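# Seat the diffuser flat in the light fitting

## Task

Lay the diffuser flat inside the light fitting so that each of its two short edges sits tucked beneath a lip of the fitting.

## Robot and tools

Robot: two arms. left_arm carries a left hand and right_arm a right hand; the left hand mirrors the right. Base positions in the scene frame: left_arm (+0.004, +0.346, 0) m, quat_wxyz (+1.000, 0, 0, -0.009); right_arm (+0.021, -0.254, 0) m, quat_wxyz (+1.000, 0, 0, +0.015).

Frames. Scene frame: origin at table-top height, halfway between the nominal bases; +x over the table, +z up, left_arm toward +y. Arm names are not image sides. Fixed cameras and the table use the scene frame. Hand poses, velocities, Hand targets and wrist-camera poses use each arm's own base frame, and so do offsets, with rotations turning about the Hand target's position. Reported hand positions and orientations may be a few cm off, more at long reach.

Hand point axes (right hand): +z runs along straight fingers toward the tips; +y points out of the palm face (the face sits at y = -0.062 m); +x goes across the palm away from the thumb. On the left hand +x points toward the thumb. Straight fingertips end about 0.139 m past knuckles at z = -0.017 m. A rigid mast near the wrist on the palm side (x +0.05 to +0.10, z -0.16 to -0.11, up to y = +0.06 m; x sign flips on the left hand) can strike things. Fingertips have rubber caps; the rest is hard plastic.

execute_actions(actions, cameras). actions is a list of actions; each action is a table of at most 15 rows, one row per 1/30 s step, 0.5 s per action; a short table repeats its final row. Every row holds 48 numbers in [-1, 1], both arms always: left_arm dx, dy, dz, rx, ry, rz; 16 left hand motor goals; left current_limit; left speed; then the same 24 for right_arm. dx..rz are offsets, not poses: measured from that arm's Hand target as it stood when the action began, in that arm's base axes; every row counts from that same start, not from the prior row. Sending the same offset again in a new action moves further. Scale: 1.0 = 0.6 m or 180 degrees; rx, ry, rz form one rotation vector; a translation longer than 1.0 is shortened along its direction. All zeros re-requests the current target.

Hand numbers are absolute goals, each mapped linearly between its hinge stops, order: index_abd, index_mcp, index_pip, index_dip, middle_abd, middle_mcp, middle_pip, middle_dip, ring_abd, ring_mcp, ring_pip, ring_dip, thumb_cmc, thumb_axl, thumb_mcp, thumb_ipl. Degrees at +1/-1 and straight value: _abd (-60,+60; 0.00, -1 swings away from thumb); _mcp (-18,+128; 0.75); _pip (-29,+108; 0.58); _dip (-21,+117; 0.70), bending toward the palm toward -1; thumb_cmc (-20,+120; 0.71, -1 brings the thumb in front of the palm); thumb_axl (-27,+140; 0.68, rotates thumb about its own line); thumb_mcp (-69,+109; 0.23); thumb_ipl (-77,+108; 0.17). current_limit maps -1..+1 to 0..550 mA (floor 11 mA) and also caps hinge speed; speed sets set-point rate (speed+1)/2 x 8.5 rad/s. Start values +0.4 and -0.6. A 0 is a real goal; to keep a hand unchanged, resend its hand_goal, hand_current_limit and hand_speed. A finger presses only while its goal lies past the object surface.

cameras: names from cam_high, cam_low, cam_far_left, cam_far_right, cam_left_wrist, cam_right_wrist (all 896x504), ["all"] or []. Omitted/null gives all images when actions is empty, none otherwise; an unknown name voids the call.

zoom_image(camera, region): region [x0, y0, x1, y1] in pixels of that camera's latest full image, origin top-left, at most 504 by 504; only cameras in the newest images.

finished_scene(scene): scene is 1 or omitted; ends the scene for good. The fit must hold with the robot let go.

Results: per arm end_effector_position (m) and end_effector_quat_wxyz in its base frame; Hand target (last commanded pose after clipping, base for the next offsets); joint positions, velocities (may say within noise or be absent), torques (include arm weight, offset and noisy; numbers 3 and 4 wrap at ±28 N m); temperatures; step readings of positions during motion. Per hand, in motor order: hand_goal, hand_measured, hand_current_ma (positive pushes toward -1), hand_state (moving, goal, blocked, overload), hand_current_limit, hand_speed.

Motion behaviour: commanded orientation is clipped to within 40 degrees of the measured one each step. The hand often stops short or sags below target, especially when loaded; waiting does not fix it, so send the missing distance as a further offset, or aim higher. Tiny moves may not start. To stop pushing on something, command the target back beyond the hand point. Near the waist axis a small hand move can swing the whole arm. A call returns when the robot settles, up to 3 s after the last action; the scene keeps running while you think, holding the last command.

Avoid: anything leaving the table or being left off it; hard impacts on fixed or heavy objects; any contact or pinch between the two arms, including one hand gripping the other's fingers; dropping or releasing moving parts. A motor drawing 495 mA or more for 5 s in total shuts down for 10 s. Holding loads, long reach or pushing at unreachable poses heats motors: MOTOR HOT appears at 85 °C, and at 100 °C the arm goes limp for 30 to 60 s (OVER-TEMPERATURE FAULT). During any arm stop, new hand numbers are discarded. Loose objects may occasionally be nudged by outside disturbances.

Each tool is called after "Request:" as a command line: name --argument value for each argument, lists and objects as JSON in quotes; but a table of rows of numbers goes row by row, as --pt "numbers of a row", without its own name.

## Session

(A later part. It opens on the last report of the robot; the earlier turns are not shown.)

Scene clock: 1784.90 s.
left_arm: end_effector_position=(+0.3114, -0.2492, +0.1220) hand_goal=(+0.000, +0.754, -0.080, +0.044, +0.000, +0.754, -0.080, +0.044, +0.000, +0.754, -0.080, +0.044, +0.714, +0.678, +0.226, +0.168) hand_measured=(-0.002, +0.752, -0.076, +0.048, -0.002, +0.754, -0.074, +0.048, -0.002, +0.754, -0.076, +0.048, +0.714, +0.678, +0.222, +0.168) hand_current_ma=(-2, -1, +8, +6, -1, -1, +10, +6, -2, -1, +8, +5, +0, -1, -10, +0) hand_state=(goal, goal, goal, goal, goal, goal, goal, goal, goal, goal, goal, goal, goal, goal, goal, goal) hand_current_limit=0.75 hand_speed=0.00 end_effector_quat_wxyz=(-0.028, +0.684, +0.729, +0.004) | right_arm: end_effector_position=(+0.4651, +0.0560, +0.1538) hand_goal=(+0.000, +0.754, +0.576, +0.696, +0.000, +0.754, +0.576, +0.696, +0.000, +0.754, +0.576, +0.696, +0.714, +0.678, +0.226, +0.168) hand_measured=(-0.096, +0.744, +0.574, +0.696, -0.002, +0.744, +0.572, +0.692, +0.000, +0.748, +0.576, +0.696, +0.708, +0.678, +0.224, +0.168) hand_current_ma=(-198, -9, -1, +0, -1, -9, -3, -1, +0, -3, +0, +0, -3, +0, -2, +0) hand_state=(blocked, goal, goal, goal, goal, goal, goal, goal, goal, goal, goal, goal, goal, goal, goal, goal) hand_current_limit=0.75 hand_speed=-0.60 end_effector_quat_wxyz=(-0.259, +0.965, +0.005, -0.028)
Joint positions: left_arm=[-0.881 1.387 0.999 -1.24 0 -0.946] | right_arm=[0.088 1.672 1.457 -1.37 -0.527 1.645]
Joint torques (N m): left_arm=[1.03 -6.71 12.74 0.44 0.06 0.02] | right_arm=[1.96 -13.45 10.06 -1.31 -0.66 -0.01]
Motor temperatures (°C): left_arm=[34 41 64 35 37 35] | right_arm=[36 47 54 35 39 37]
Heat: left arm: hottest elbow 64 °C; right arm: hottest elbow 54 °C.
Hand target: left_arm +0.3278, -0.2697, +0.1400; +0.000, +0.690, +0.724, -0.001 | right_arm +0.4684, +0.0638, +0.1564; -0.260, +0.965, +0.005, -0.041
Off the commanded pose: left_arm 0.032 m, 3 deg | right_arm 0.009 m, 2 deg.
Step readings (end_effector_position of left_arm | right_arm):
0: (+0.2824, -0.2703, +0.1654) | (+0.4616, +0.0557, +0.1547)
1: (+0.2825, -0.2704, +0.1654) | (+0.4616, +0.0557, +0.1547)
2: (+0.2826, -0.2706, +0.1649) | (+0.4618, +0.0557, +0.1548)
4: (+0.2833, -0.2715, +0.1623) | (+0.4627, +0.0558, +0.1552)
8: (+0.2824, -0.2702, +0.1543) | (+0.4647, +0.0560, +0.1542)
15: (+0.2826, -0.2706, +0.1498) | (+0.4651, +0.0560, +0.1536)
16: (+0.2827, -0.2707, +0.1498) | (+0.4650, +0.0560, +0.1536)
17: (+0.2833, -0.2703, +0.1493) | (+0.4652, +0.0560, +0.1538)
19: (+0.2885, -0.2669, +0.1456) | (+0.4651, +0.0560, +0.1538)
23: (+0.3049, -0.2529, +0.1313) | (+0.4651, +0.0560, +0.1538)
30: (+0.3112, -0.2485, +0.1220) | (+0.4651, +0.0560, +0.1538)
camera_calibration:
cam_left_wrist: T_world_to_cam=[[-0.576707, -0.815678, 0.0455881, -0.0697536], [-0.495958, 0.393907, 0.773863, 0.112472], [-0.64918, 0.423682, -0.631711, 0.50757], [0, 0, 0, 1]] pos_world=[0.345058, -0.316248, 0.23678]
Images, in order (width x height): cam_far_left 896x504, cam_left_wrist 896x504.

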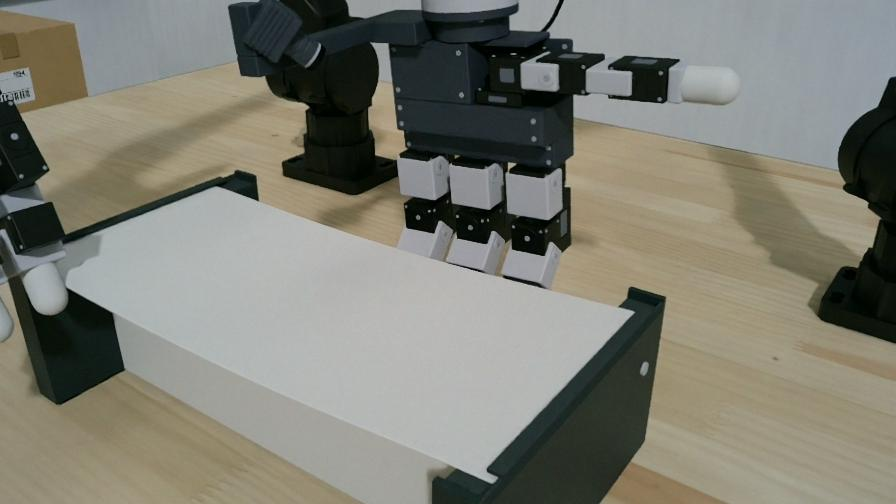

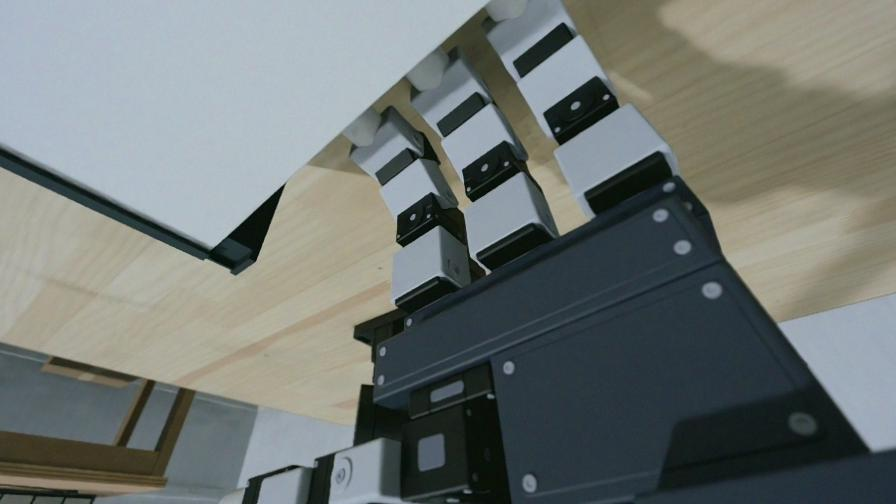

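Request:
execute_actions --actions '[[[0.02,0,0.01,0,0,0,0,0.754,-0.08,0.0435,0,0.754,-0.08,0.0435,0,0.754,-0.08,0.0435,0.714,0.678,0.226,0.168,0.75,0,0,0,0,0,0,0,0,0.754,0.576,0.696,0,0.754,0.576,0.696,0,0.754,0.576,0.696,0.714,0.678,0.226,0.168,0.75,-0.6]]]' --cameras '["cam_far_left","cam_left_wrist"]'

Scene clock: 1794.13 s.
left_arm: end_effector_position=(+0.3248, -0.2557, +0.1318) hand_goal=(+0.000, +0.754, -0.080, +0.044, +0.000, +0.754, -0.080, +0.044, +0.000, +0.754, -0.080, +0.044, +0.714, +0.678, +0.226, +0.168) hand_measured=(-0.002, +0.752, -0.076, +0.048, -0.002, +0.754, -0.074, +0.048, -0.002, +0.754, -0.076, +0.048, +0.714, +0.678, +0.222, +0.168) hand_current_ma=(-2, -1, +8, +6, -1, -1, +10, +6, -2, -1, +8, +5, +0, -1, -10, +0) hand_state=(goal, goal, goal, goal, goal, goal, goal, goal, goal, goal, goal, goal, goal, goal, goal, goal) hand_current_limit=0.75 hand_speed=0.00 end_effector_quat_wxyz=(-0.015, +0.686, +0.727, +0.002) | right_arm: end_effector_position=(+0.4651, +0.0560, +0.1538) hand_goal=(+0.000, +0.754, +0.576, +0.696, +0.000, +0.754, +0.576, +0.696, +0.000, +0.754, +0.576, +0.696, +0.714, +0.678, +0.226, +0.168) hand_measured=(-0.096, +0.744, +0.574, +0.696, -0.002, +0.744, +0.572, +0.692, +0.000, +0.748, +0.576, +0.696, +0.708, +0.678, +0.224, +0.168) hand_current_ma=(-198, -9, -1, +0, -1, -9, -3, -1, +0, -3, +0, +0, -3, +0, -2, +0) hand_state=(blocked, goal, goal, goal, goal, goal, goal, goal, goal, goal, goal, goal, goal, goal, goal, goal) hand_current_limit=0.75 hand_speed=-0.60 end_effector_quat_wxyz=(-0.259, +0.965, +0.005, -0.028)
Joint positions: left_arm=[-0.864 1.394 1.033 -1.24 0 -0.922] | right_arm=[0.088 1.672 1.457 -1.37 -0.527 1.645]
Joint torques (N m): left_arm=[1.73 -6.42 12.81 -0.05 0.07 0.02] | right_arm=[2.02 -13.45 10.06 -1.32 -0.66 -0.01]
Motor temperatures (°C): left_arm=[34 40 67 35 37 35] | right_arm=[36 48 57 35 39 37]
Heat: left arm: hottest elbow 67 °C; right arm: hottest elbow 57 °C.
Hand target: left_arm +0.3399, -0.2696, +0.1461; +0.000, +0.689, +0.724, -0.001 | right_arm +0.4684, +0.0638, +0.1564; -0.260, +0.965, +0.005, -0.041
Off the commanded pose: left_arm 0.025 m, 2 deg | right_arm 0.009 m, 2 deg.
Step readings (end_effector_position of left_arm | right_arm):
0: (+0.3114, -0.2492, +0.1220) | (+0.4651, +0.0560, +0.1538)
1: (+0.3114, -0.2492, +0.1220) | (+0.4651, +0.0560, +0.1538)
2: (+0.3117, -0.2495, +0.1222) | (+0.4651, +0.0560, +0.1538)
4: (+0.3139, -0.2502, +0.1241) | (+0.4651, +0.0560, +0.1538)
8: (+0.3208, -0.2541, +0.1308) | (+0.4651, +0.0560, +0.1538)
15: (+0.3246, -0.2557, +0.1334) | (+0.4651, +0.0560, +0.1538)
camera_calibration:
cam_left_wrist: T_world_to_cam=[[-0.583338, -0.810488, 0.0531623, -0.0653405], [-0.505389, 0.413428, 0.757403, 0.124326], [-0.635845, 0.414955, -0.65078, 0.521239], [0, 0, 0, 1]] pos_world=[0.356144, -0.320648, 0.24852]
Images, in order (width x height): cam_far_left 896x504, cam_left_wrist 896x504.

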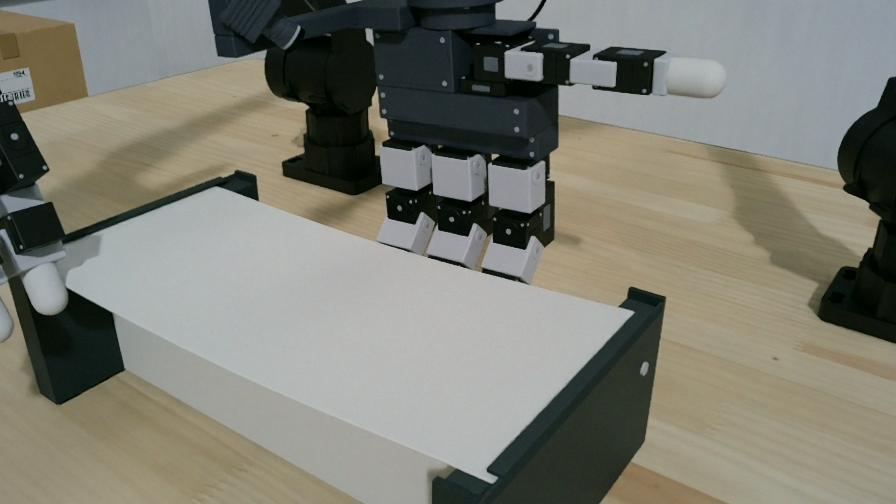

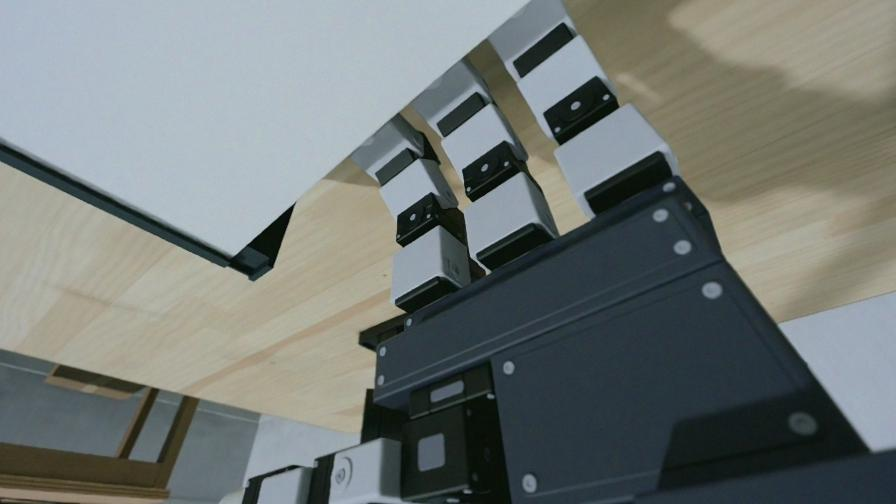

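Request:
execute_actions --actions '[[[0.01,0,0.05,0,0,0,0,0.754,-0.08,0.0435,0,0.754,-0.08,0.0435,0,0.754,-0.08,0.0435,0.714,0.678,0.226,0.168,0.75,0,0,0,0,0,0,0,0,0.754,0.576,0.696,0,0.754,0.576,0.696,0,0.754,0.576,0.696,0.714,0.678,0.226,0.168,0.75,-0.6]]]' --cameras '["cam_far_left","cam_left_wrist"]'

Scene clock: 1809.43 s.
left_arm: end_effector_position=(+0.3300, -0.2557, +0.1533) hand_goal=(+0.000, +0.754, -0.080, +0.044, +0.000, +0.754, -0.080, +0.044, +0.000, +0.754, -0.080, +0.044, +0.714, +0.678, +0.226, +0.168) hand_measured=(+0.000, +0.764, -0.072, +0.048, -0.002, +0.754, -0.074, +0.048, -0.002, +0.754, -0.076, +0.048, +0.714, +0.678, +0.222, +0.168) hand_current_ma=(+0, +19, +15, +6, -1, +1, +10, +6, -2, -1, +8, +5, +0, -1, -10, +0) hand_state=(goal, goal, goal, goal, goal, goal, goal, goal, goal, goal, goal, goal, goal, goal, goal, goal) hand_current_limit=0.75 hand_speed=0.00 end_effector_quat_wxyz=(-0.024, +0.687, +0.726, +0.002) | right_arm: end_effector_position=(+0.4651, +0.0560, +0.1538) hand_goal=(+0.000, +0.754, +0.576, +0.696, +0.000, +0.754, +0.576, +0.696, +0.000, +0.754, +0.576, +0.696, +0.714, +0.678, +0.226, +0.168) hand_measured=(-0.096, +0.744, +0.572, +0.696, -0.002, +0.744, +0.572, +0.692, +0.000, +0.748, +0.576, +0.696, +0.708, +0.678, +0.224, +0.168) hand_current_ma=(-198, -9, -1, +0, -1, -9, -3, -1, +0, -3, +0, +0, -3, +0, -2, +0) hand_state=(blocked, goal, goal, goal, goal, goal, goal, goal, goal, goal, goal, goal, goal, goal, goal, goal) hand_current_limit=0.75 hand_speed=-0.60 end_effector_quat_wxyz=(-0.259, +0.965, +0.005, -0.028)
Joint positions: left_arm=[-0.853 1.394 1.094 -1.318 0.001 -0.909] | right_arm=[0.088 1.672 1.457 -1.37 -0.527 1.645]
Joint torques (N m): left_arm=[1.85 -7.59 13.45 -0.17 0.04 0.01] | right_arm=[1.96 -13.45 10.07 -1.31 -0.66 -0.01]
Motor temperatures (°C): left_arm=[34 41 71 35 37 35] | right_arm=[36 48 60 35 39 37]
Heat: left arm: hottest elbow 71 °C; right arm: hottest elbow 60 °C.
Hand target: left_arm +0.3458, -0.2697, +0.1762; +0.000, +0.690, +0.724, -0.001 | right_arm +0.4684, +0.0638, +0.1564; -0.260, +0.965, +0.005, -0.041
Off the commanded pose: left_arm 0.031 m, 3 deg | right_arm 0.009 m, 2 deg.
Step readings (end_effector_position of left_arm | right_arm):
0: (+0.3248, -0.2557, +0.1318) | (+0.4651, +0.0560, +0.1538)
1: (+0.3247, -0.2557, +0.1319) | (+0.4651, +0.0560, +0.1538)
2: (+0.3245, -0.2550, +0.1326) | (+0.4651, +0.0560, +0.1538)
4: (+0.3241, -0.2534, +0.1368) | (+0.4651, +0.0560, +0.1538)
8: (+0.3288, -0.2556, +0.1494) | (+0.4651, +0.0560, +0.1538)
15: (+0.3301, -0.2558, +0.1534) | (+0.4651, +0.0560, +0.1538)
camera_calibration:
cam_left_wrist: T_world_to_cam=[[-0.583939, -0.81023, 0.0504151, -0.0628128], [-0.495525, 0.404942, 0.768425, 0.103536], [-0.643017, 0.423732, -0.637951, 0.54124], [0, 0, 0, 1]] pos_world=[0.362652, -0.322159, 0.268891]
Images, in order (width x height): cam_far_left 896x504, cam_left_wrist 896x504.

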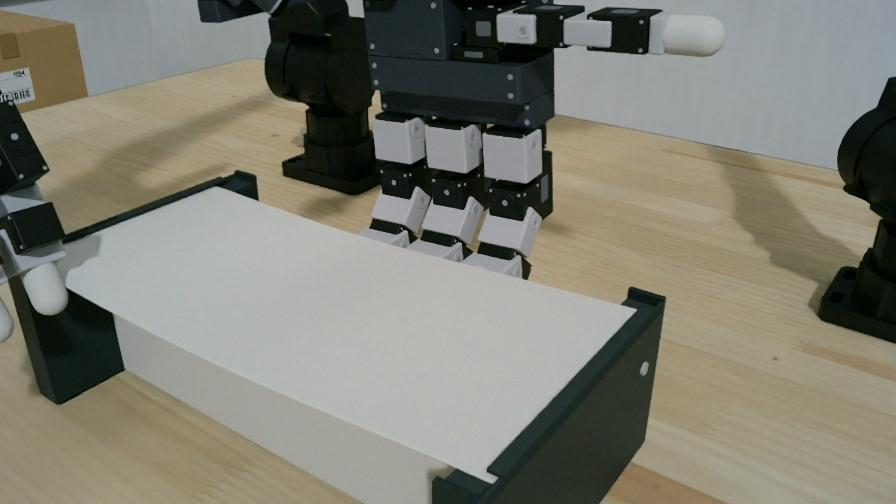

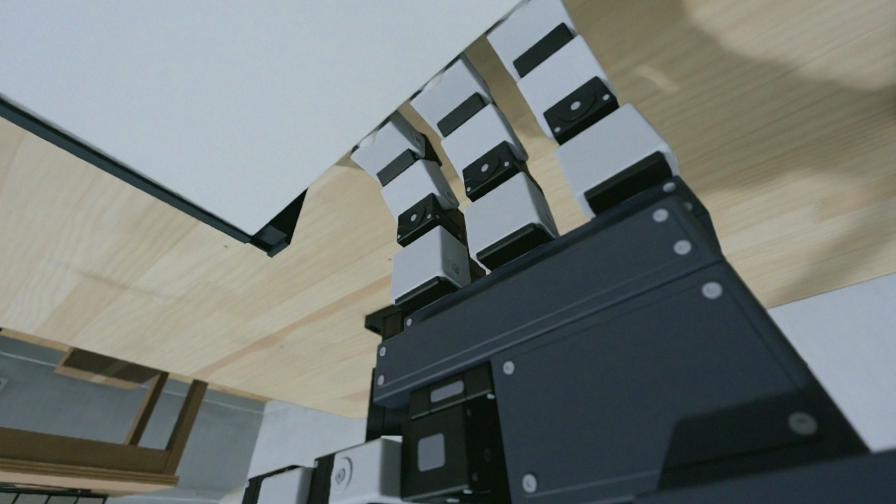

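Request:
execute_actions --actions '[[[0,0,0.03,0,0,0,0,0.754,-0.08,0.0435,0,0.754,-0.08,0.0435,0,0.754,-0.08,0.0435,0.714,0.678,0.226,0.168,0.75,0,0,0,0,0,0,0,0,0.754,0.576,0.696,0,0.754,0.576,0.696,0,0.754,0.576,0.696,0.714,0.678,0.226,0.168,0.75,-0.6]]]' --cameras '["cam_far_left","cam_low"]'

Scene clock: 1814.67 s.
left_arm: end_effector_position=(+0.3305, -0.2569, +0.1674) hand_goal=(+0.000, +0.754, -0.080, +0.044, +0.000, +0.754, -0.080, +0.044, +0.000, +0.754, -0.080, +0.044, +0.714, +0.678, +0.226, +0.168) hand_measured=(+0.000, +0.770, -0.066, +0.050, -0.002, +0.754, -0.074, +0.048, -0.002, +0.754, -0.076, +0.048, +0.714, +0.678, +0.222, +0.168) hand_current_ma=(+0, +40, +32, +11, -1, +1, +10, +6, -2, -1, +7, +5, +0, -1, -10, +0) hand_state=(goal, goal, goal, goal, goal, goal, goal, goal, goal, goal, goal, goal, goal, goal, goal, goal) hand_current_limit=0.75 hand_speed=0.00 end_effector_quat_wxyz=(-0.030, +0.688, +0.726, +0.002) | right_arm: end_effector_position=(+0.4626, +0.0561, +0.1562) hand_goal=(+0.000, +0.754, +0.576, +0.696, +0.000, +0.754, +0.576, +0.696, +0.000, +0.754, +0.576, +0.696, +0.714, +0.678, +0.226, +0.168) hand_measured=(-0.036, +0.742, +0.572, +0.696, -0.002, +0.744, +0.572, +0.692, +0.000, +0.748, +0.576, +0.696, +0.708, +0.678, +0.224, +0.168) hand_current_ma=(-43, -12, -2, +0, -1, -9, -3, -1, +0, -3, +0, +0, -3, +0, -2, +0) hand_state=(blocked, goal, goal, goal, goal, goal, goal, goal, goal, goal, goal, goal, goal, goal, goal, goal) hand_current_limit=0.75 hand_speed=-0.60 end_effector_quat_wxyz=(-0.260, +0.965, +0.003, -0.033)
Joint positions: left_arm=[-0.853 1.394 1.133 -1.369 0.002 -0.907] | right_arm=[0.088 1.672 1.463 -1.386 -0.529 1.645]
Joint torques (N m): left_arm=[1.67 -8.12 13.42 -0.13 -0.01 -0.03] | right_arm=[1.96 -13.16 9.66 -0.69 -0.62 -0.01]
Motor temperatures (°C): left_arm=[34 41 72 35 37 35] | right_arm=[36 48 61 35 39 37]
Heat: left arm: hottest elbow 72 °C; right arm: hottest elbow 61 °C.
Hand target: left_arm +0.3458, -0.2697, +0.1942; +0.000, +0.689, +0.724, -0.001 | right_arm +0.4684, +0.0639, +0.1565; -0.260, +0.965, +0.005, -0.041
Off the commanded pose: left_arm 0.033 m, 3 deg | right_arm 0.010 m, 1 deg.
Step readings (end_effector_position of left_arm | right_arm):
0: (+0.3300, -0.2557, +0.1533) | (+0.4651, +0.0560, +0.1538)
1: (+0.3299, -0.2556, +0.1533) | (+0.4651, +0.0560, +0.1538)
2: (+0.3294, -0.2550, +0.1535) | (+0.4651, +0.0560, +0.1538)
4: (+0.3294, -0.2551, +0.1561) | (+0.4651, +0.0560, +0.1538)
8: (+0.3308, -0.2567, +0.1649) | (+0.4656, +0.0564, +0.1555)
15: (+0.3307, -0.2569, +0.1674) | (+0.4627, +0.0561, +0.1562)
Images, in order (width x height): cam_low 896x504, cam_far_left 896x504.

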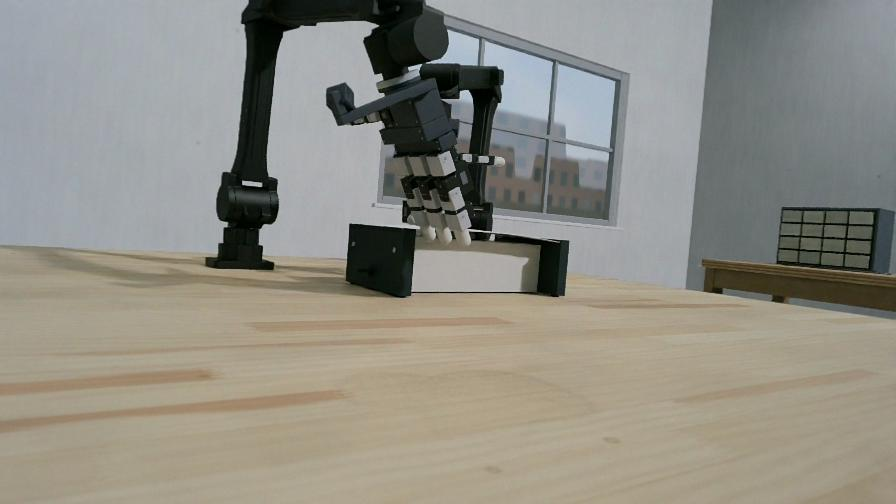

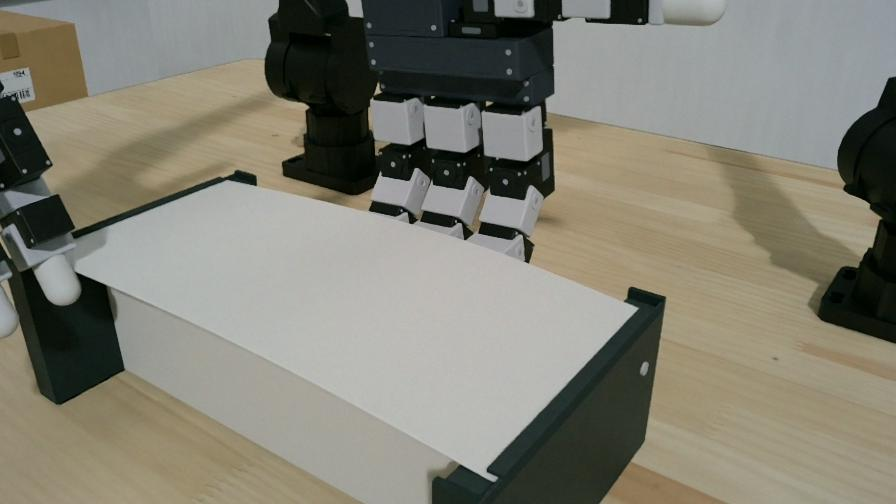

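Request:
zoom_image --camera "cam_far_left" --region '[0, 160, 280, 370]'

Request:
zoom_image --camera "cam_far_left" --region '[400, 260, 700, 504]'

Request:
zoom_image --camera "cam_low" --region '[340, 210, 580, 310]'

Scaled by 1.800.

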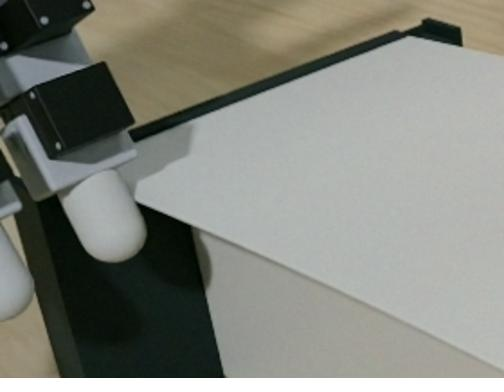

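Scaled by 1.680.

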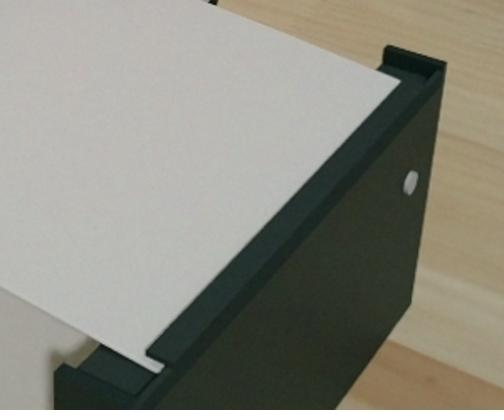

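Scaled by 2.100.

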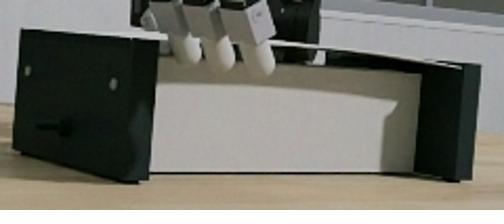

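Request:
zoom_image --camera "cam_far_left" --region '[180, 150, 280, 206]'

Request:
zoom_image --camera "cam_far_left" --region '[590, 270, 690, 326]'

Request:
zoom_image --camera "cam_far_right" --region '[600, 200, 800, 312]'

Scaled by 5.040.

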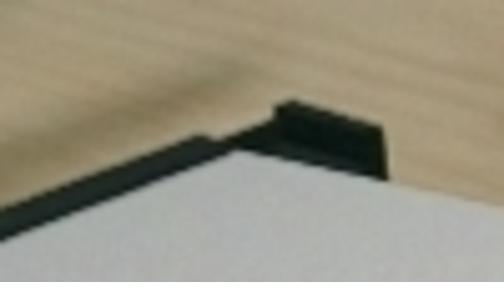

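Scaled by 5.040.

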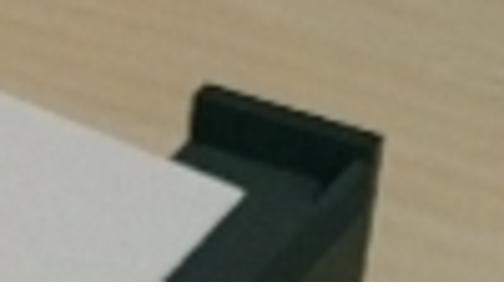

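This scene's latest camera images include none from cam_far_right. They are from: cam_low, cam_far_left. cam_far_right's image comes with the result of a call that names it in "cameras".

Request:
execute_actions --actions '[[[0,0,0,0,0,0,0,0.754,-0.08,0.0435,0,0.754,-0.08,0.0435,0,0.754,-0.08,0.0435,0.714,0.678,0.226,0.168,0.75,0,0.01,0,0,0,0,0,0,0.754,0.576,0.696,0,0.754,0.576,0.696,0,0.754,0.576,0.696,0.714,0.678,0.226,0.168,0.75,-0.6]]]' --cameras '["cam_far_left","cam_far_right","cam_high","cam_right_wrist"]'

Request:
zoom_image --camera "cam_far_right" --region '[440, 90, 760, 330]'

Request:
zoom_image --camera "cam_right_wrist" --region '[400, 60, 700, 290]'

Request:
zoom_image --camera "cam_high" --region '[420, 130, 600, 310]'

Scene clock: 1855.93 s.
left_arm: end_effector_position=(+0.3304, -0.2567, +0.1673) hand_goal=(+0.000, +0.754, -0.080, +0.044, +0.000, +0.754, -0.080, +0.044, +0.000, +0.754, -0.080, +0.044, +0.714, +0.678, +0.226, +0.168) hand_measured=(+0.000, +0.772, -0.064, +0.052, -0.002, +0.754, -0.074, +0.048, -0.002, +0.754, -0.076, +0.048, +0.714, +0.678, +0.222, +0.168) hand_current_ma=(+0, +44, +36, +13, -1, +1, +10, +6, -2, -1, +7, +5, +0, -1, -10, +0) hand_state=(goal, goal, goal, goal, goal, goal, goal, goal, goal, goal, goal, goal, goal, goal, goal, goal) hand_current_limit=0.75 hand_speed=0.00 end_effector_quat_wxyz=(-0.030, +0.688, +0.726, +0.002) | right_arm: end_effector_position=(+0.4630, +0.0561, +0.1528) hand_goal=(+0.000, +0.754, +0.576, +0.696, +0.000, +0.754, +0.576, +0.696, +0.000, +0.754, +0.576, +0.696, +0.714, +0.678, +0.226, +0.168) hand_measured=(-0.028, +0.742, +0.572, +0.696, -0.002, +0.744, +0.572, +0.692, +0.000, +0.748, +0.576, +0.696, +0.708, +0.678, +0.224, +0.168) hand_current_ma=(-30, -12, -2, +0, -1, -9, -3, -1, +0, -3, +0, +0, -3, +0, -2, +0) hand_state=(blocked, goal, goal, goal, goal, goal, goal, goal, goal, goal, goal, goal, goal, goal, goal, goal) hand_current_limit=0.75 hand_speed=-0.60 end_effector_quat_wxyz=(-0.259, +0.965, +0.002, -0.039)
Joint positions: left_arm=[-0.853 1.394 1.133 -1.37 0.002 -0.907] | right_arm=[0.088 1.684 1.468 -1.393 -0.529 1.645]
Joint torques (N m): left_arm=[1.73 -8.23 13.45 -0.1 -0.01 -0.03] | right_arm=[1.85 -13.33 10.65 -0.65 -0.62 -0.02]
Motor temperatures (°C): left_arm=[34 41 79 34 37 35] | right_arm=[36 48 64 35 39 37]
Heat: left arm: hottest elbow 79 °C; right arm: hottest elbow 64 °C.
Hand target: left_arm +0.3458, -0.2698, +0.1942; +0.000, +0.689, +0.724, -0.001 | right_arm +0.4744, +0.0639, +0.1564; -0.260, +0.965, +0.005, -0.041
Off the commanded pose: left_arm 0.034 m, 3 deg | right_arm 0.014 m, 0 deg.
Step readings (end_effector_position of left_arm | right_arm):
0: (+0.3305, -0.2569, +0.1674) | (+0.4626, +0.0561, +0.1562)
1: (+0.3305, -0.2569, +0.1674) | (+0.4626, +0.0561, +0.1562)
2: (+0.3305, -0.2569, +0.1674) | (+0.4626, +0.0561, +0.1560)
4: (+0.3305, -0.2569, +0.1674) | (+0.4625, +0.0561, +0.1554)
8: (+0.3304, -0.2567, +0.1673) | (+0.4621, +0.0561, +0.1527)
15: (+0.3304, -0.2567, +0.1673) | (+0.4630, +0.0561, +0.1528)
camera_calibration:
cam_right_wrist: T_world_to_cam=[[-0.761419, -0.598664, -0.248682, 0.453618], [-0.385568, 0.10984, 0.916118, -0.0102089], [-0.521132, 0.793433, -0.31446, 0.371968], [0, 0, 0, 1]] pos_world=[0.535302, -0.0224457, 0.239128]
Images, in order (width x height): cam_high 896x504, cam_far_left 896x504, cam_far_right 896x504, cam_right_wrist 896x504.

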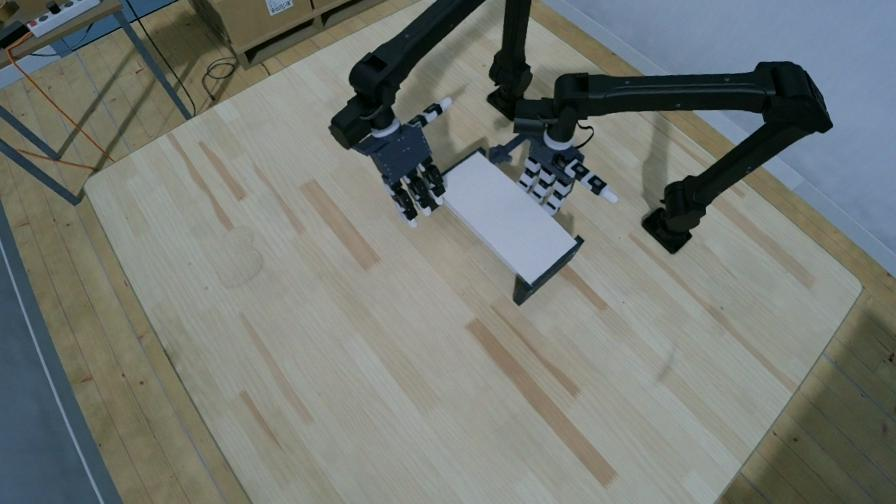

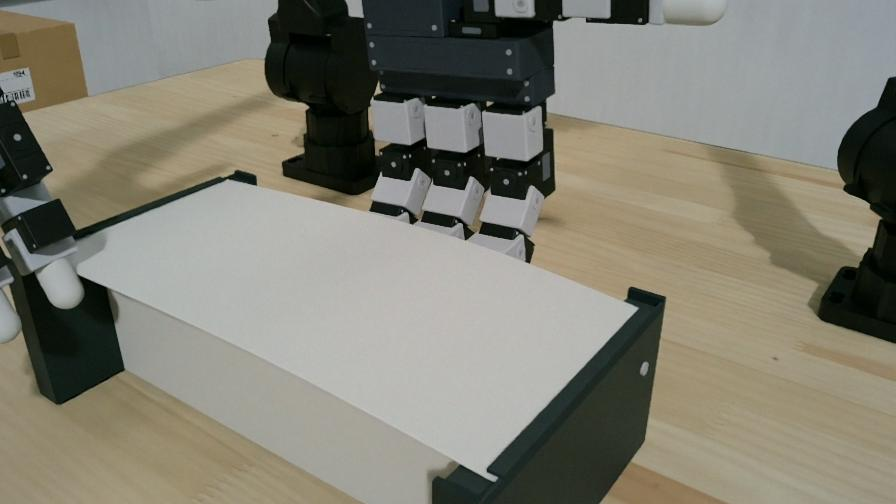

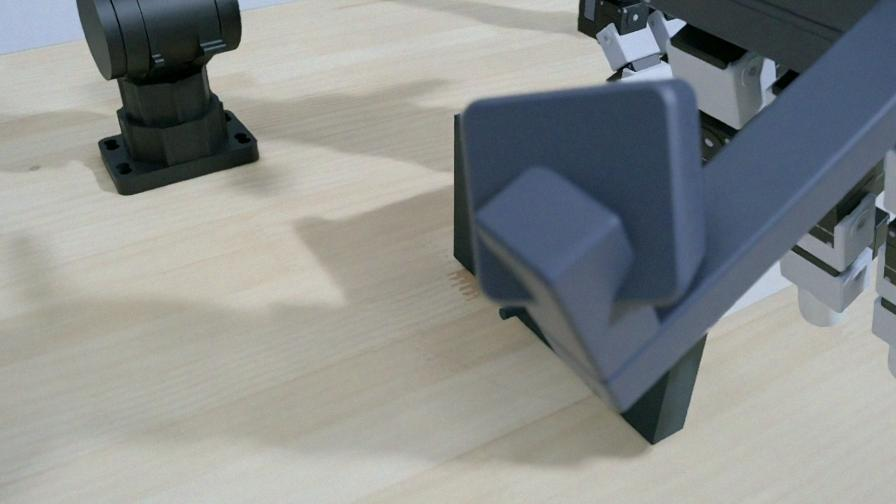

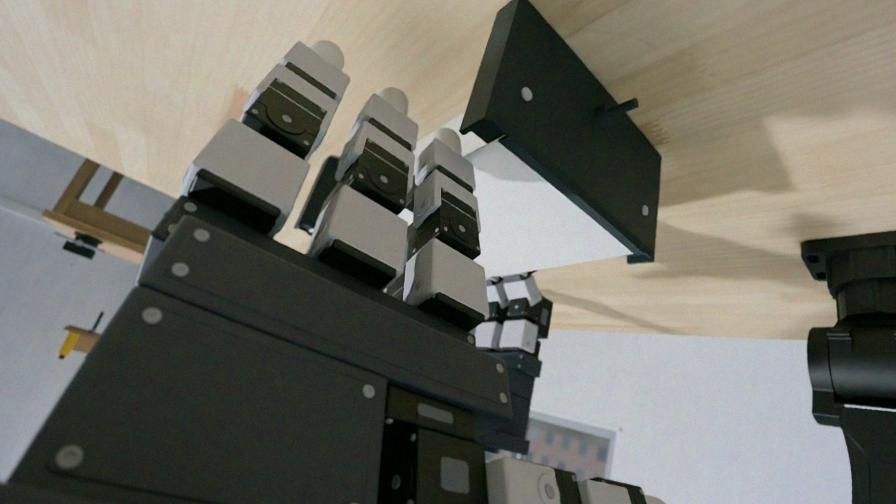

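Scaled by 1.575.

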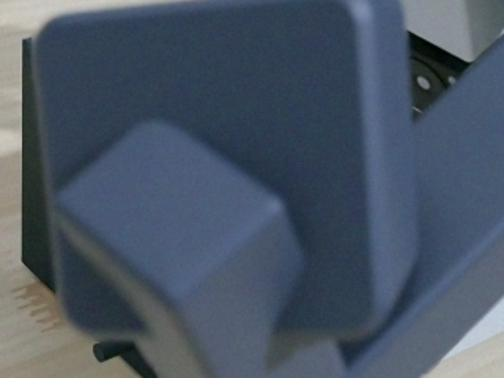

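Scaled by 1.680.

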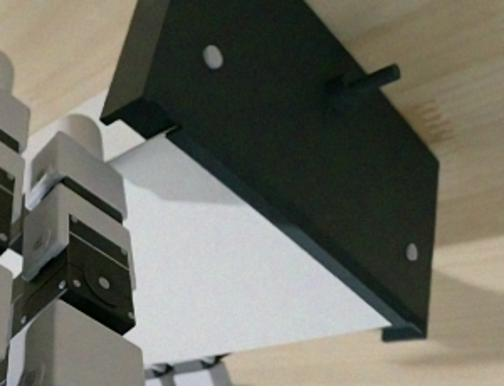

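Scaled by 2.800.

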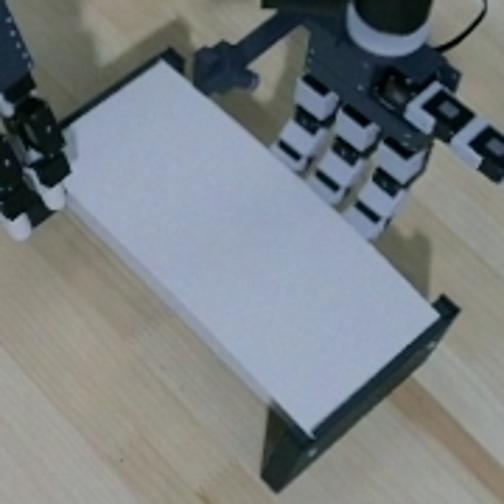

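Request:
execute_actions --actions '[[[0,0,-0.045,0,0,0,0,0.754,-0.08,0.0435,0,0.754,-0.08,0.0435,0,0.754,-0.08,0.0435,0.714,0.678,0.226,0.168,0.75,0,0,0,0,0,0,0,0,0.754,0.576,0.696,0,0.754,0.576,0.696,0,0.754,0.576,0.696,0.714,0.678,0.226,0.168,0.75,-0.6]]]' --cameras '["cam_far_left","cam_low","cam_right_wrist"]'

Request:
zoom_image --camera "cam_right_wrist" --region '[400, 60, 700, 290]'

Request:
zoom_image --camera "cam_low" --region '[340, 210, 580, 310]'

Scene clock: 1867.07 s.
left_arm: end_effector_position=(+0.3357, -0.2631, +0.1678) hand_goal=(+0.000, +0.754, -0.080, +0.044, +0.000, +0.754, -0.080, +0.044, +0.000, +0.754, -0.080, +0.044, +0.714, +0.678, +0.226, +0.168) hand_measured=(+0.002, +0.784, -0.062, +0.052, +0.000, +0.756, -0.074, +0.048, +0.006, +0.762, -0.078, +0.042, +0.714, +0.678, +0.222, +0.168) hand_current_ma=(+1, +86, +39, +13, -1, +4, +10, +6, +7, +18, +3, -3, +0, -1, -10, +0) hand_state=(goal, blocked, goal, goal, goal, goal, goal, goal, goal, goal, goal, goal, goal, goal, goal, goal) hand_current_limit=0.75 hand_speed=0.00 end_effector_quat_wxyz=(-0.014, +0.688, +0.726, -0.001) | right_arm: end_effector_position=(+0.4630, +0.0561, +0.1528) hand_goal=(+0.000, +0.754, +0.576, +0.696, +0.000, +0.754, +0.576, +0.696, +0.000, +0.754, +0.576, +0.696, +0.714, +0.678, +0.226, +0.168) hand_measured=(-0.028, +0.742, +0.572, +0.696, -0.002, +0.744, +0.572, +0.692, +0.000, +0.748, +0.576, +0.696, +0.708, +0.678, +0.224, +0.168) hand_current_ma=(-30, -12, -2, +0, -1, -9, -3, -1, +0, -3, +0, +0, -3, +0, -2, +0) hand_state=(blocked, goal, goal, goal, goal, goal, goal, goal, goal, goal, goal, goal, goal, goal, goal, goal) hand_current_limit=0.75 hand_speed=-0.60 end_effector_quat_wxyz=(-0.259, +0.965, +0.002, -0.039)
Joint positions: left_arm=[-0.853 1.394 1.133 -1.336 0.004 -0.907] | right_arm=[0.088 1.684 1.468 -1.393 -0.529 1.645]
Joint torques (N m): left_arm=[1.67 -6.95 9.32 1.35 -0.08 -0.02] | right_arm=[1.9 -13.33 10.65 -0.64 -0.62 -0.02]
Motor temperatures (°C): left_arm=[34 41 80 34 37 35] | right_arm=[36 47 66 35 39 37]
Heat: left arm: hottest elbow 80 °C; right arm: hottest elbow 66 °C.
Hand target: left_arm +0.3459, -0.2697, +0.1671; +0.000, +0.689, +0.724, -0.001 | right_arm +0.4744, +0.0639, +0.1564; -0.260, +0.965, +0.005, -0.041
Off the commanded pose: left_arm 0.012 m, 2 deg | right_arm 0.014 m, 0 deg.
Step readings (end_effector_position of left_arm | right_arm):
0: (+0.3304, -0.2567, +0.1673) | (+0.4630, +0.0561, +0.1528)
1: (+0.3304, -0.2567, +0.1673) | (+0.4630, +0.0561, +0.1528)
2: (+0.3305, -0.2568, +0.1674) | (+0.4630, +0.0561, +0.1528)
4: (+0.3317, -0.2582, +0.1675) | (+0.4630, +0.0561, +0.1528)
8: (+0.3350, -0.2623, +0.1677) | (+0.4630, +0.0561, +0.1528)
15: (+0.3356, -0.2630, +0.1678) | (+0.4630, +0.0561, +0.1528)
camera_calibration:
cam_right_wrist: T_world_to_cam=[[-0.761419, -0.598664, -0.248682, 0.453618], [-0.385568, 0.10984, 0.916118, -0.0102089], [-0.521132, 0.793433, -0.31446, 0.371968], [0, 0, 0, 1]] pos_world=[0.535302, -0.0224457, 0.239128]
Images, in order (width x height): cam_low 896x504, cam_far_left 896x504, cam_right_wrist 896x504.

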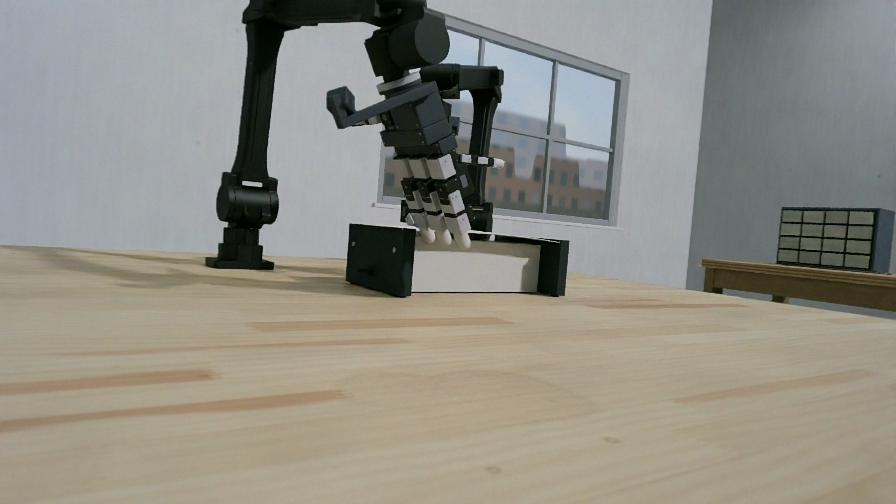

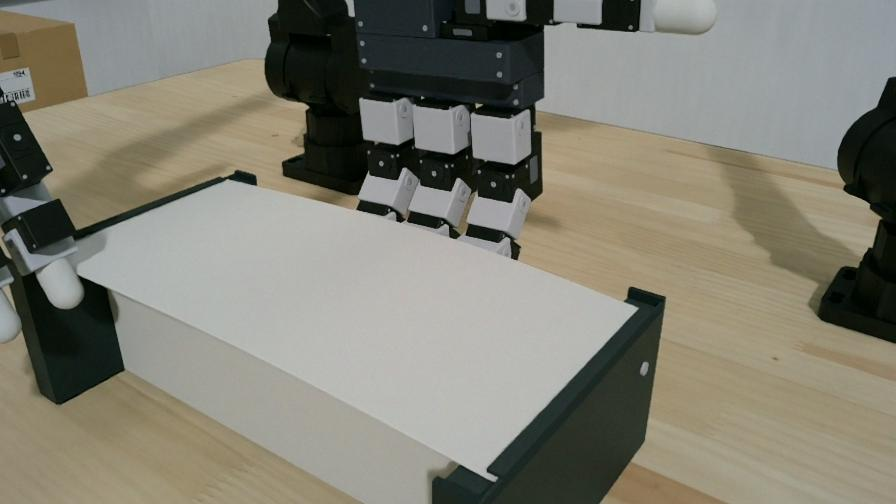

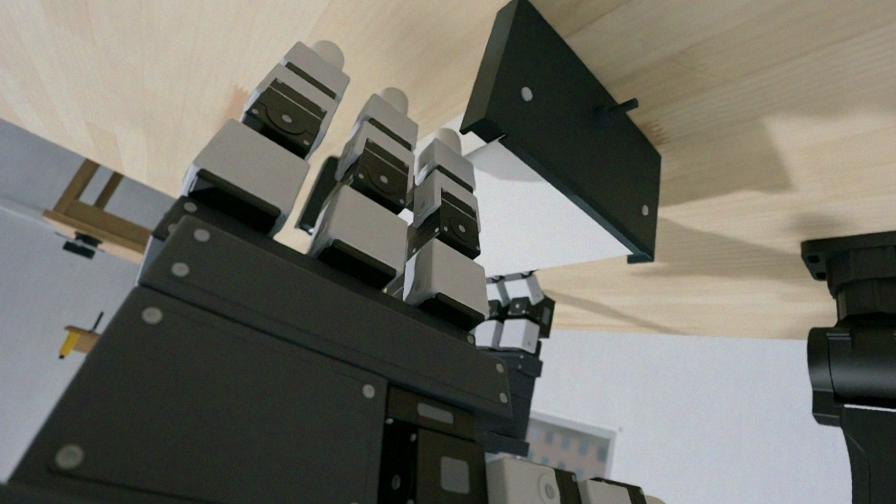

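Scaled by 1.680.

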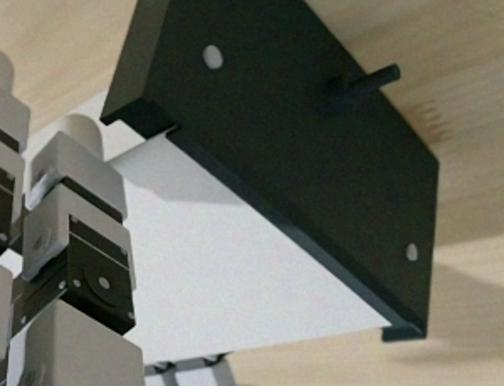

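Scaled by 2.100.

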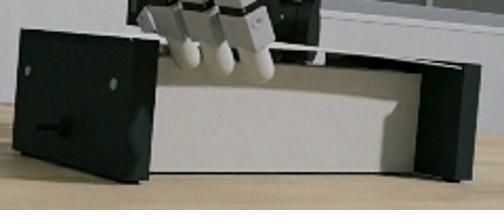

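Request:
execute_actions --actions '[[[0,0,-0.035,0,0,0,0,0.754,-0.08,0.0435,0,0.754,-0.08,0.0435,0,0.754,-0.08,0.0435,0.714,0.678,0.226,0.168,0.75,0,0,0,0,0,0,0,0,0.754,0.576,0.696,0,0.754,0.576,0.696,0,0.754,0.576,0.696,0.714,0.678,0.226,0.168,0.75,-0.6]]]' --cameras '["cam_far_left","cam_low","cam_left_wrist"]'

Request:
zoom_image --camera "cam_low" --region '[340, 210, 580, 310]'

Scene clock: 1912.50 s.
left_arm: end_effector_position=(+0.3354, -0.2639, +0.1610) hand_goal=(+0.000, +0.754, -0.080, +0.044, +0.000, +0.754, -0.080, +0.044, +0.000, +0.754, -0.080, +0.044, +0.714, +0.678, +0.226, +0.168) hand_measured=(+0.002, +0.760, -0.074, +0.048, +0.002, +0.758, -0.094, +0.028, +0.022, +0.768, -0.110, +0.010, +0.714, +0.678, +0.222, +0.168) hand_current_ma=(+1, +9, +11, +6, +3, +5, -28, -34, +42, +30, -80, -94, +0, -1, -10, +0) hand_state=(goal, goal, goal, goal, goal, goal, goal, goal, blocked, goal, blocked, blocked, goal, goal, goal, goal) hand_current_limit=0.75 hand_speed=0.00 end_effector_quat_wxyz=(-0.009, +0.688, +0.726, -0.004) | right_arm: end_effector_position=(+0.4627, +0.0561, +0.1527) hand_goal=(+0.000, +0.754, +0.576, +0.696, +0.000, +0.754, +0.576, +0.696, +0.000, +0.754, +0.576, +0.696, +0.714, +0.678, +0.226, +0.168) hand_measured=(-0.026, +0.742, +0.572, +0.696, -0.002, +0.744, +0.572, +0.692, +0.000, +0.748, +0.576, +0.696, +0.708, +0.678, +0.224, +0.168) hand_current_ma=(-26, -12, -2, +0, -1, -9, -3, -1, +0, -3, +0, +0, -3, +0, -2, +0) hand_state=(blocked, goal, goal, goal, goal, goal, goal, goal, goal, goal, goal, goal, goal, goal, goal, goal) hand_current_limit=0.75 hand_speed=-0.60 end_effector_quat_wxyz=(-0.259, +0.965, +0.001, -0.040)
Joint positions: left_arm=[-0.853 1.394 1.115 -1.309 0.009 -0.907] | right_arm=[0.088 1.684 1.468 -1.394 -0.529 1.645]
Joint torques (N m): left_arm=[1.79 -5.95 7.47 2.32 -0.24 -0.03] | right_arm=[1.9 -13.33 10.65 -0.61 -0.62 -0.02]
Motor temperatures (°C): left_arm=[34 41 72 35 37 35] | right_arm=[36 47 70 35 39 37]
Heat: left arm: hottest elbow 72 °C; right arm: hottest elbow 70 °C.
Hand target: left_arm +0.3458, -0.2696, +0.1460; -0.001, +0.689, +0.724, -0.001 | right_arm +0.4744, +0.0639, +0.1563; -0.260, +0.965, +0.005, -0.041
Off the commanded pose: left_arm 0.019 m, 1 deg | right_arm 0.015 m, 0 deg.
Step readings (end_effector_position of left_arm | right_arm):
0: (+0.3357, -0.2631, +0.1678) | (+0.4630, +0.0561, +0.1528)
1: (+0.3358, -0.2631, +0.1678) | (+0.4630, +0.0561, +0.1528)
2: (+0.3360, -0.2635, +0.1676) | (+0.4630, +0.0561, +0.1528)
4: (+0.3364, -0.2641, +0.1654) | (+0.4630, +0.0561, +0.1528)
8: (+0.3356, -0.2640, +0.1619) | (+0.4628, +0.0561, +0.1528)
15: (+0.3355, -0.2641, +0.1612) | (+0.4627, +0.0561, +0.1527)
camera_calibration:
cam_left_wrist: T_world_to_cam=[[-0.586109, -0.807629, 0.0649055, -0.0675332], [-0.505077, 0.426828, 0.750143, 0.115553], [-0.633541, 0.406883, -0.658082, 0.548758], [0, 0, 0, 1]] pos_world=[0.366441, -0.327143, 0.27883]
Images, in order (width x height): cam_low 896x504, cam_far_left 896x504, cam_left_wrist 896x504.

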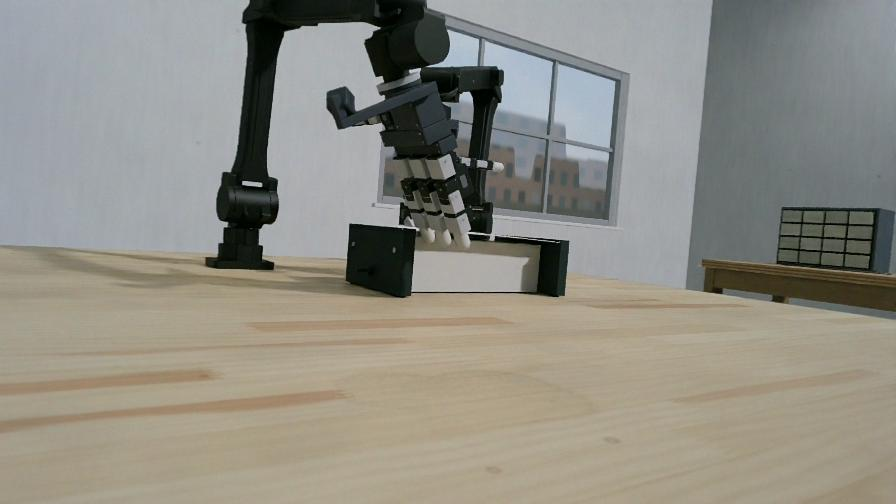

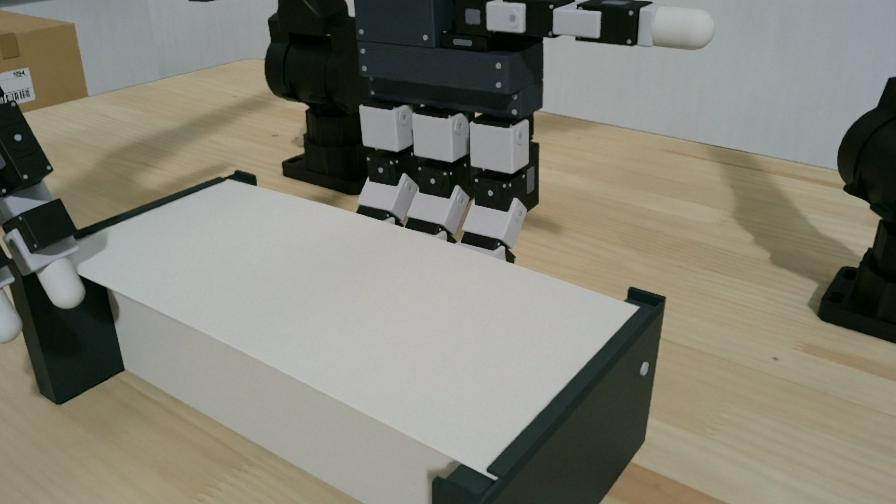

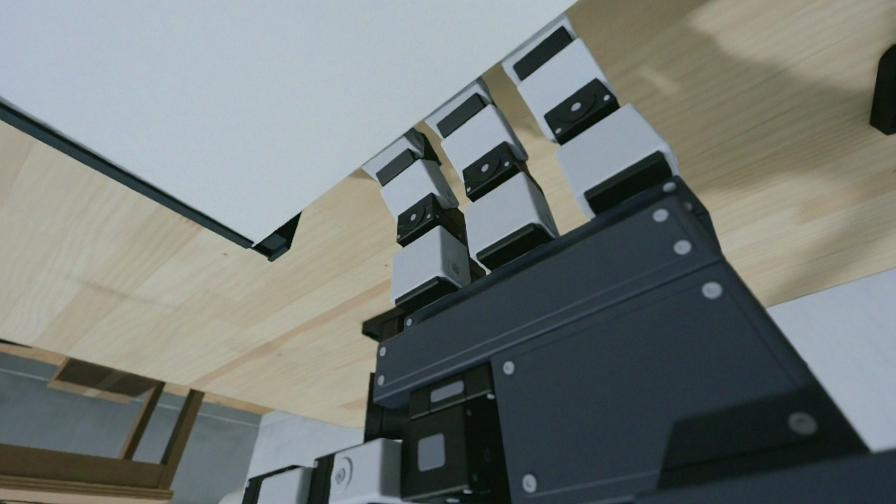

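Scaled by 2.100.

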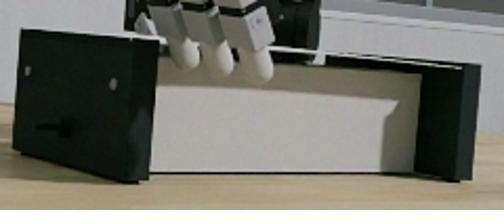

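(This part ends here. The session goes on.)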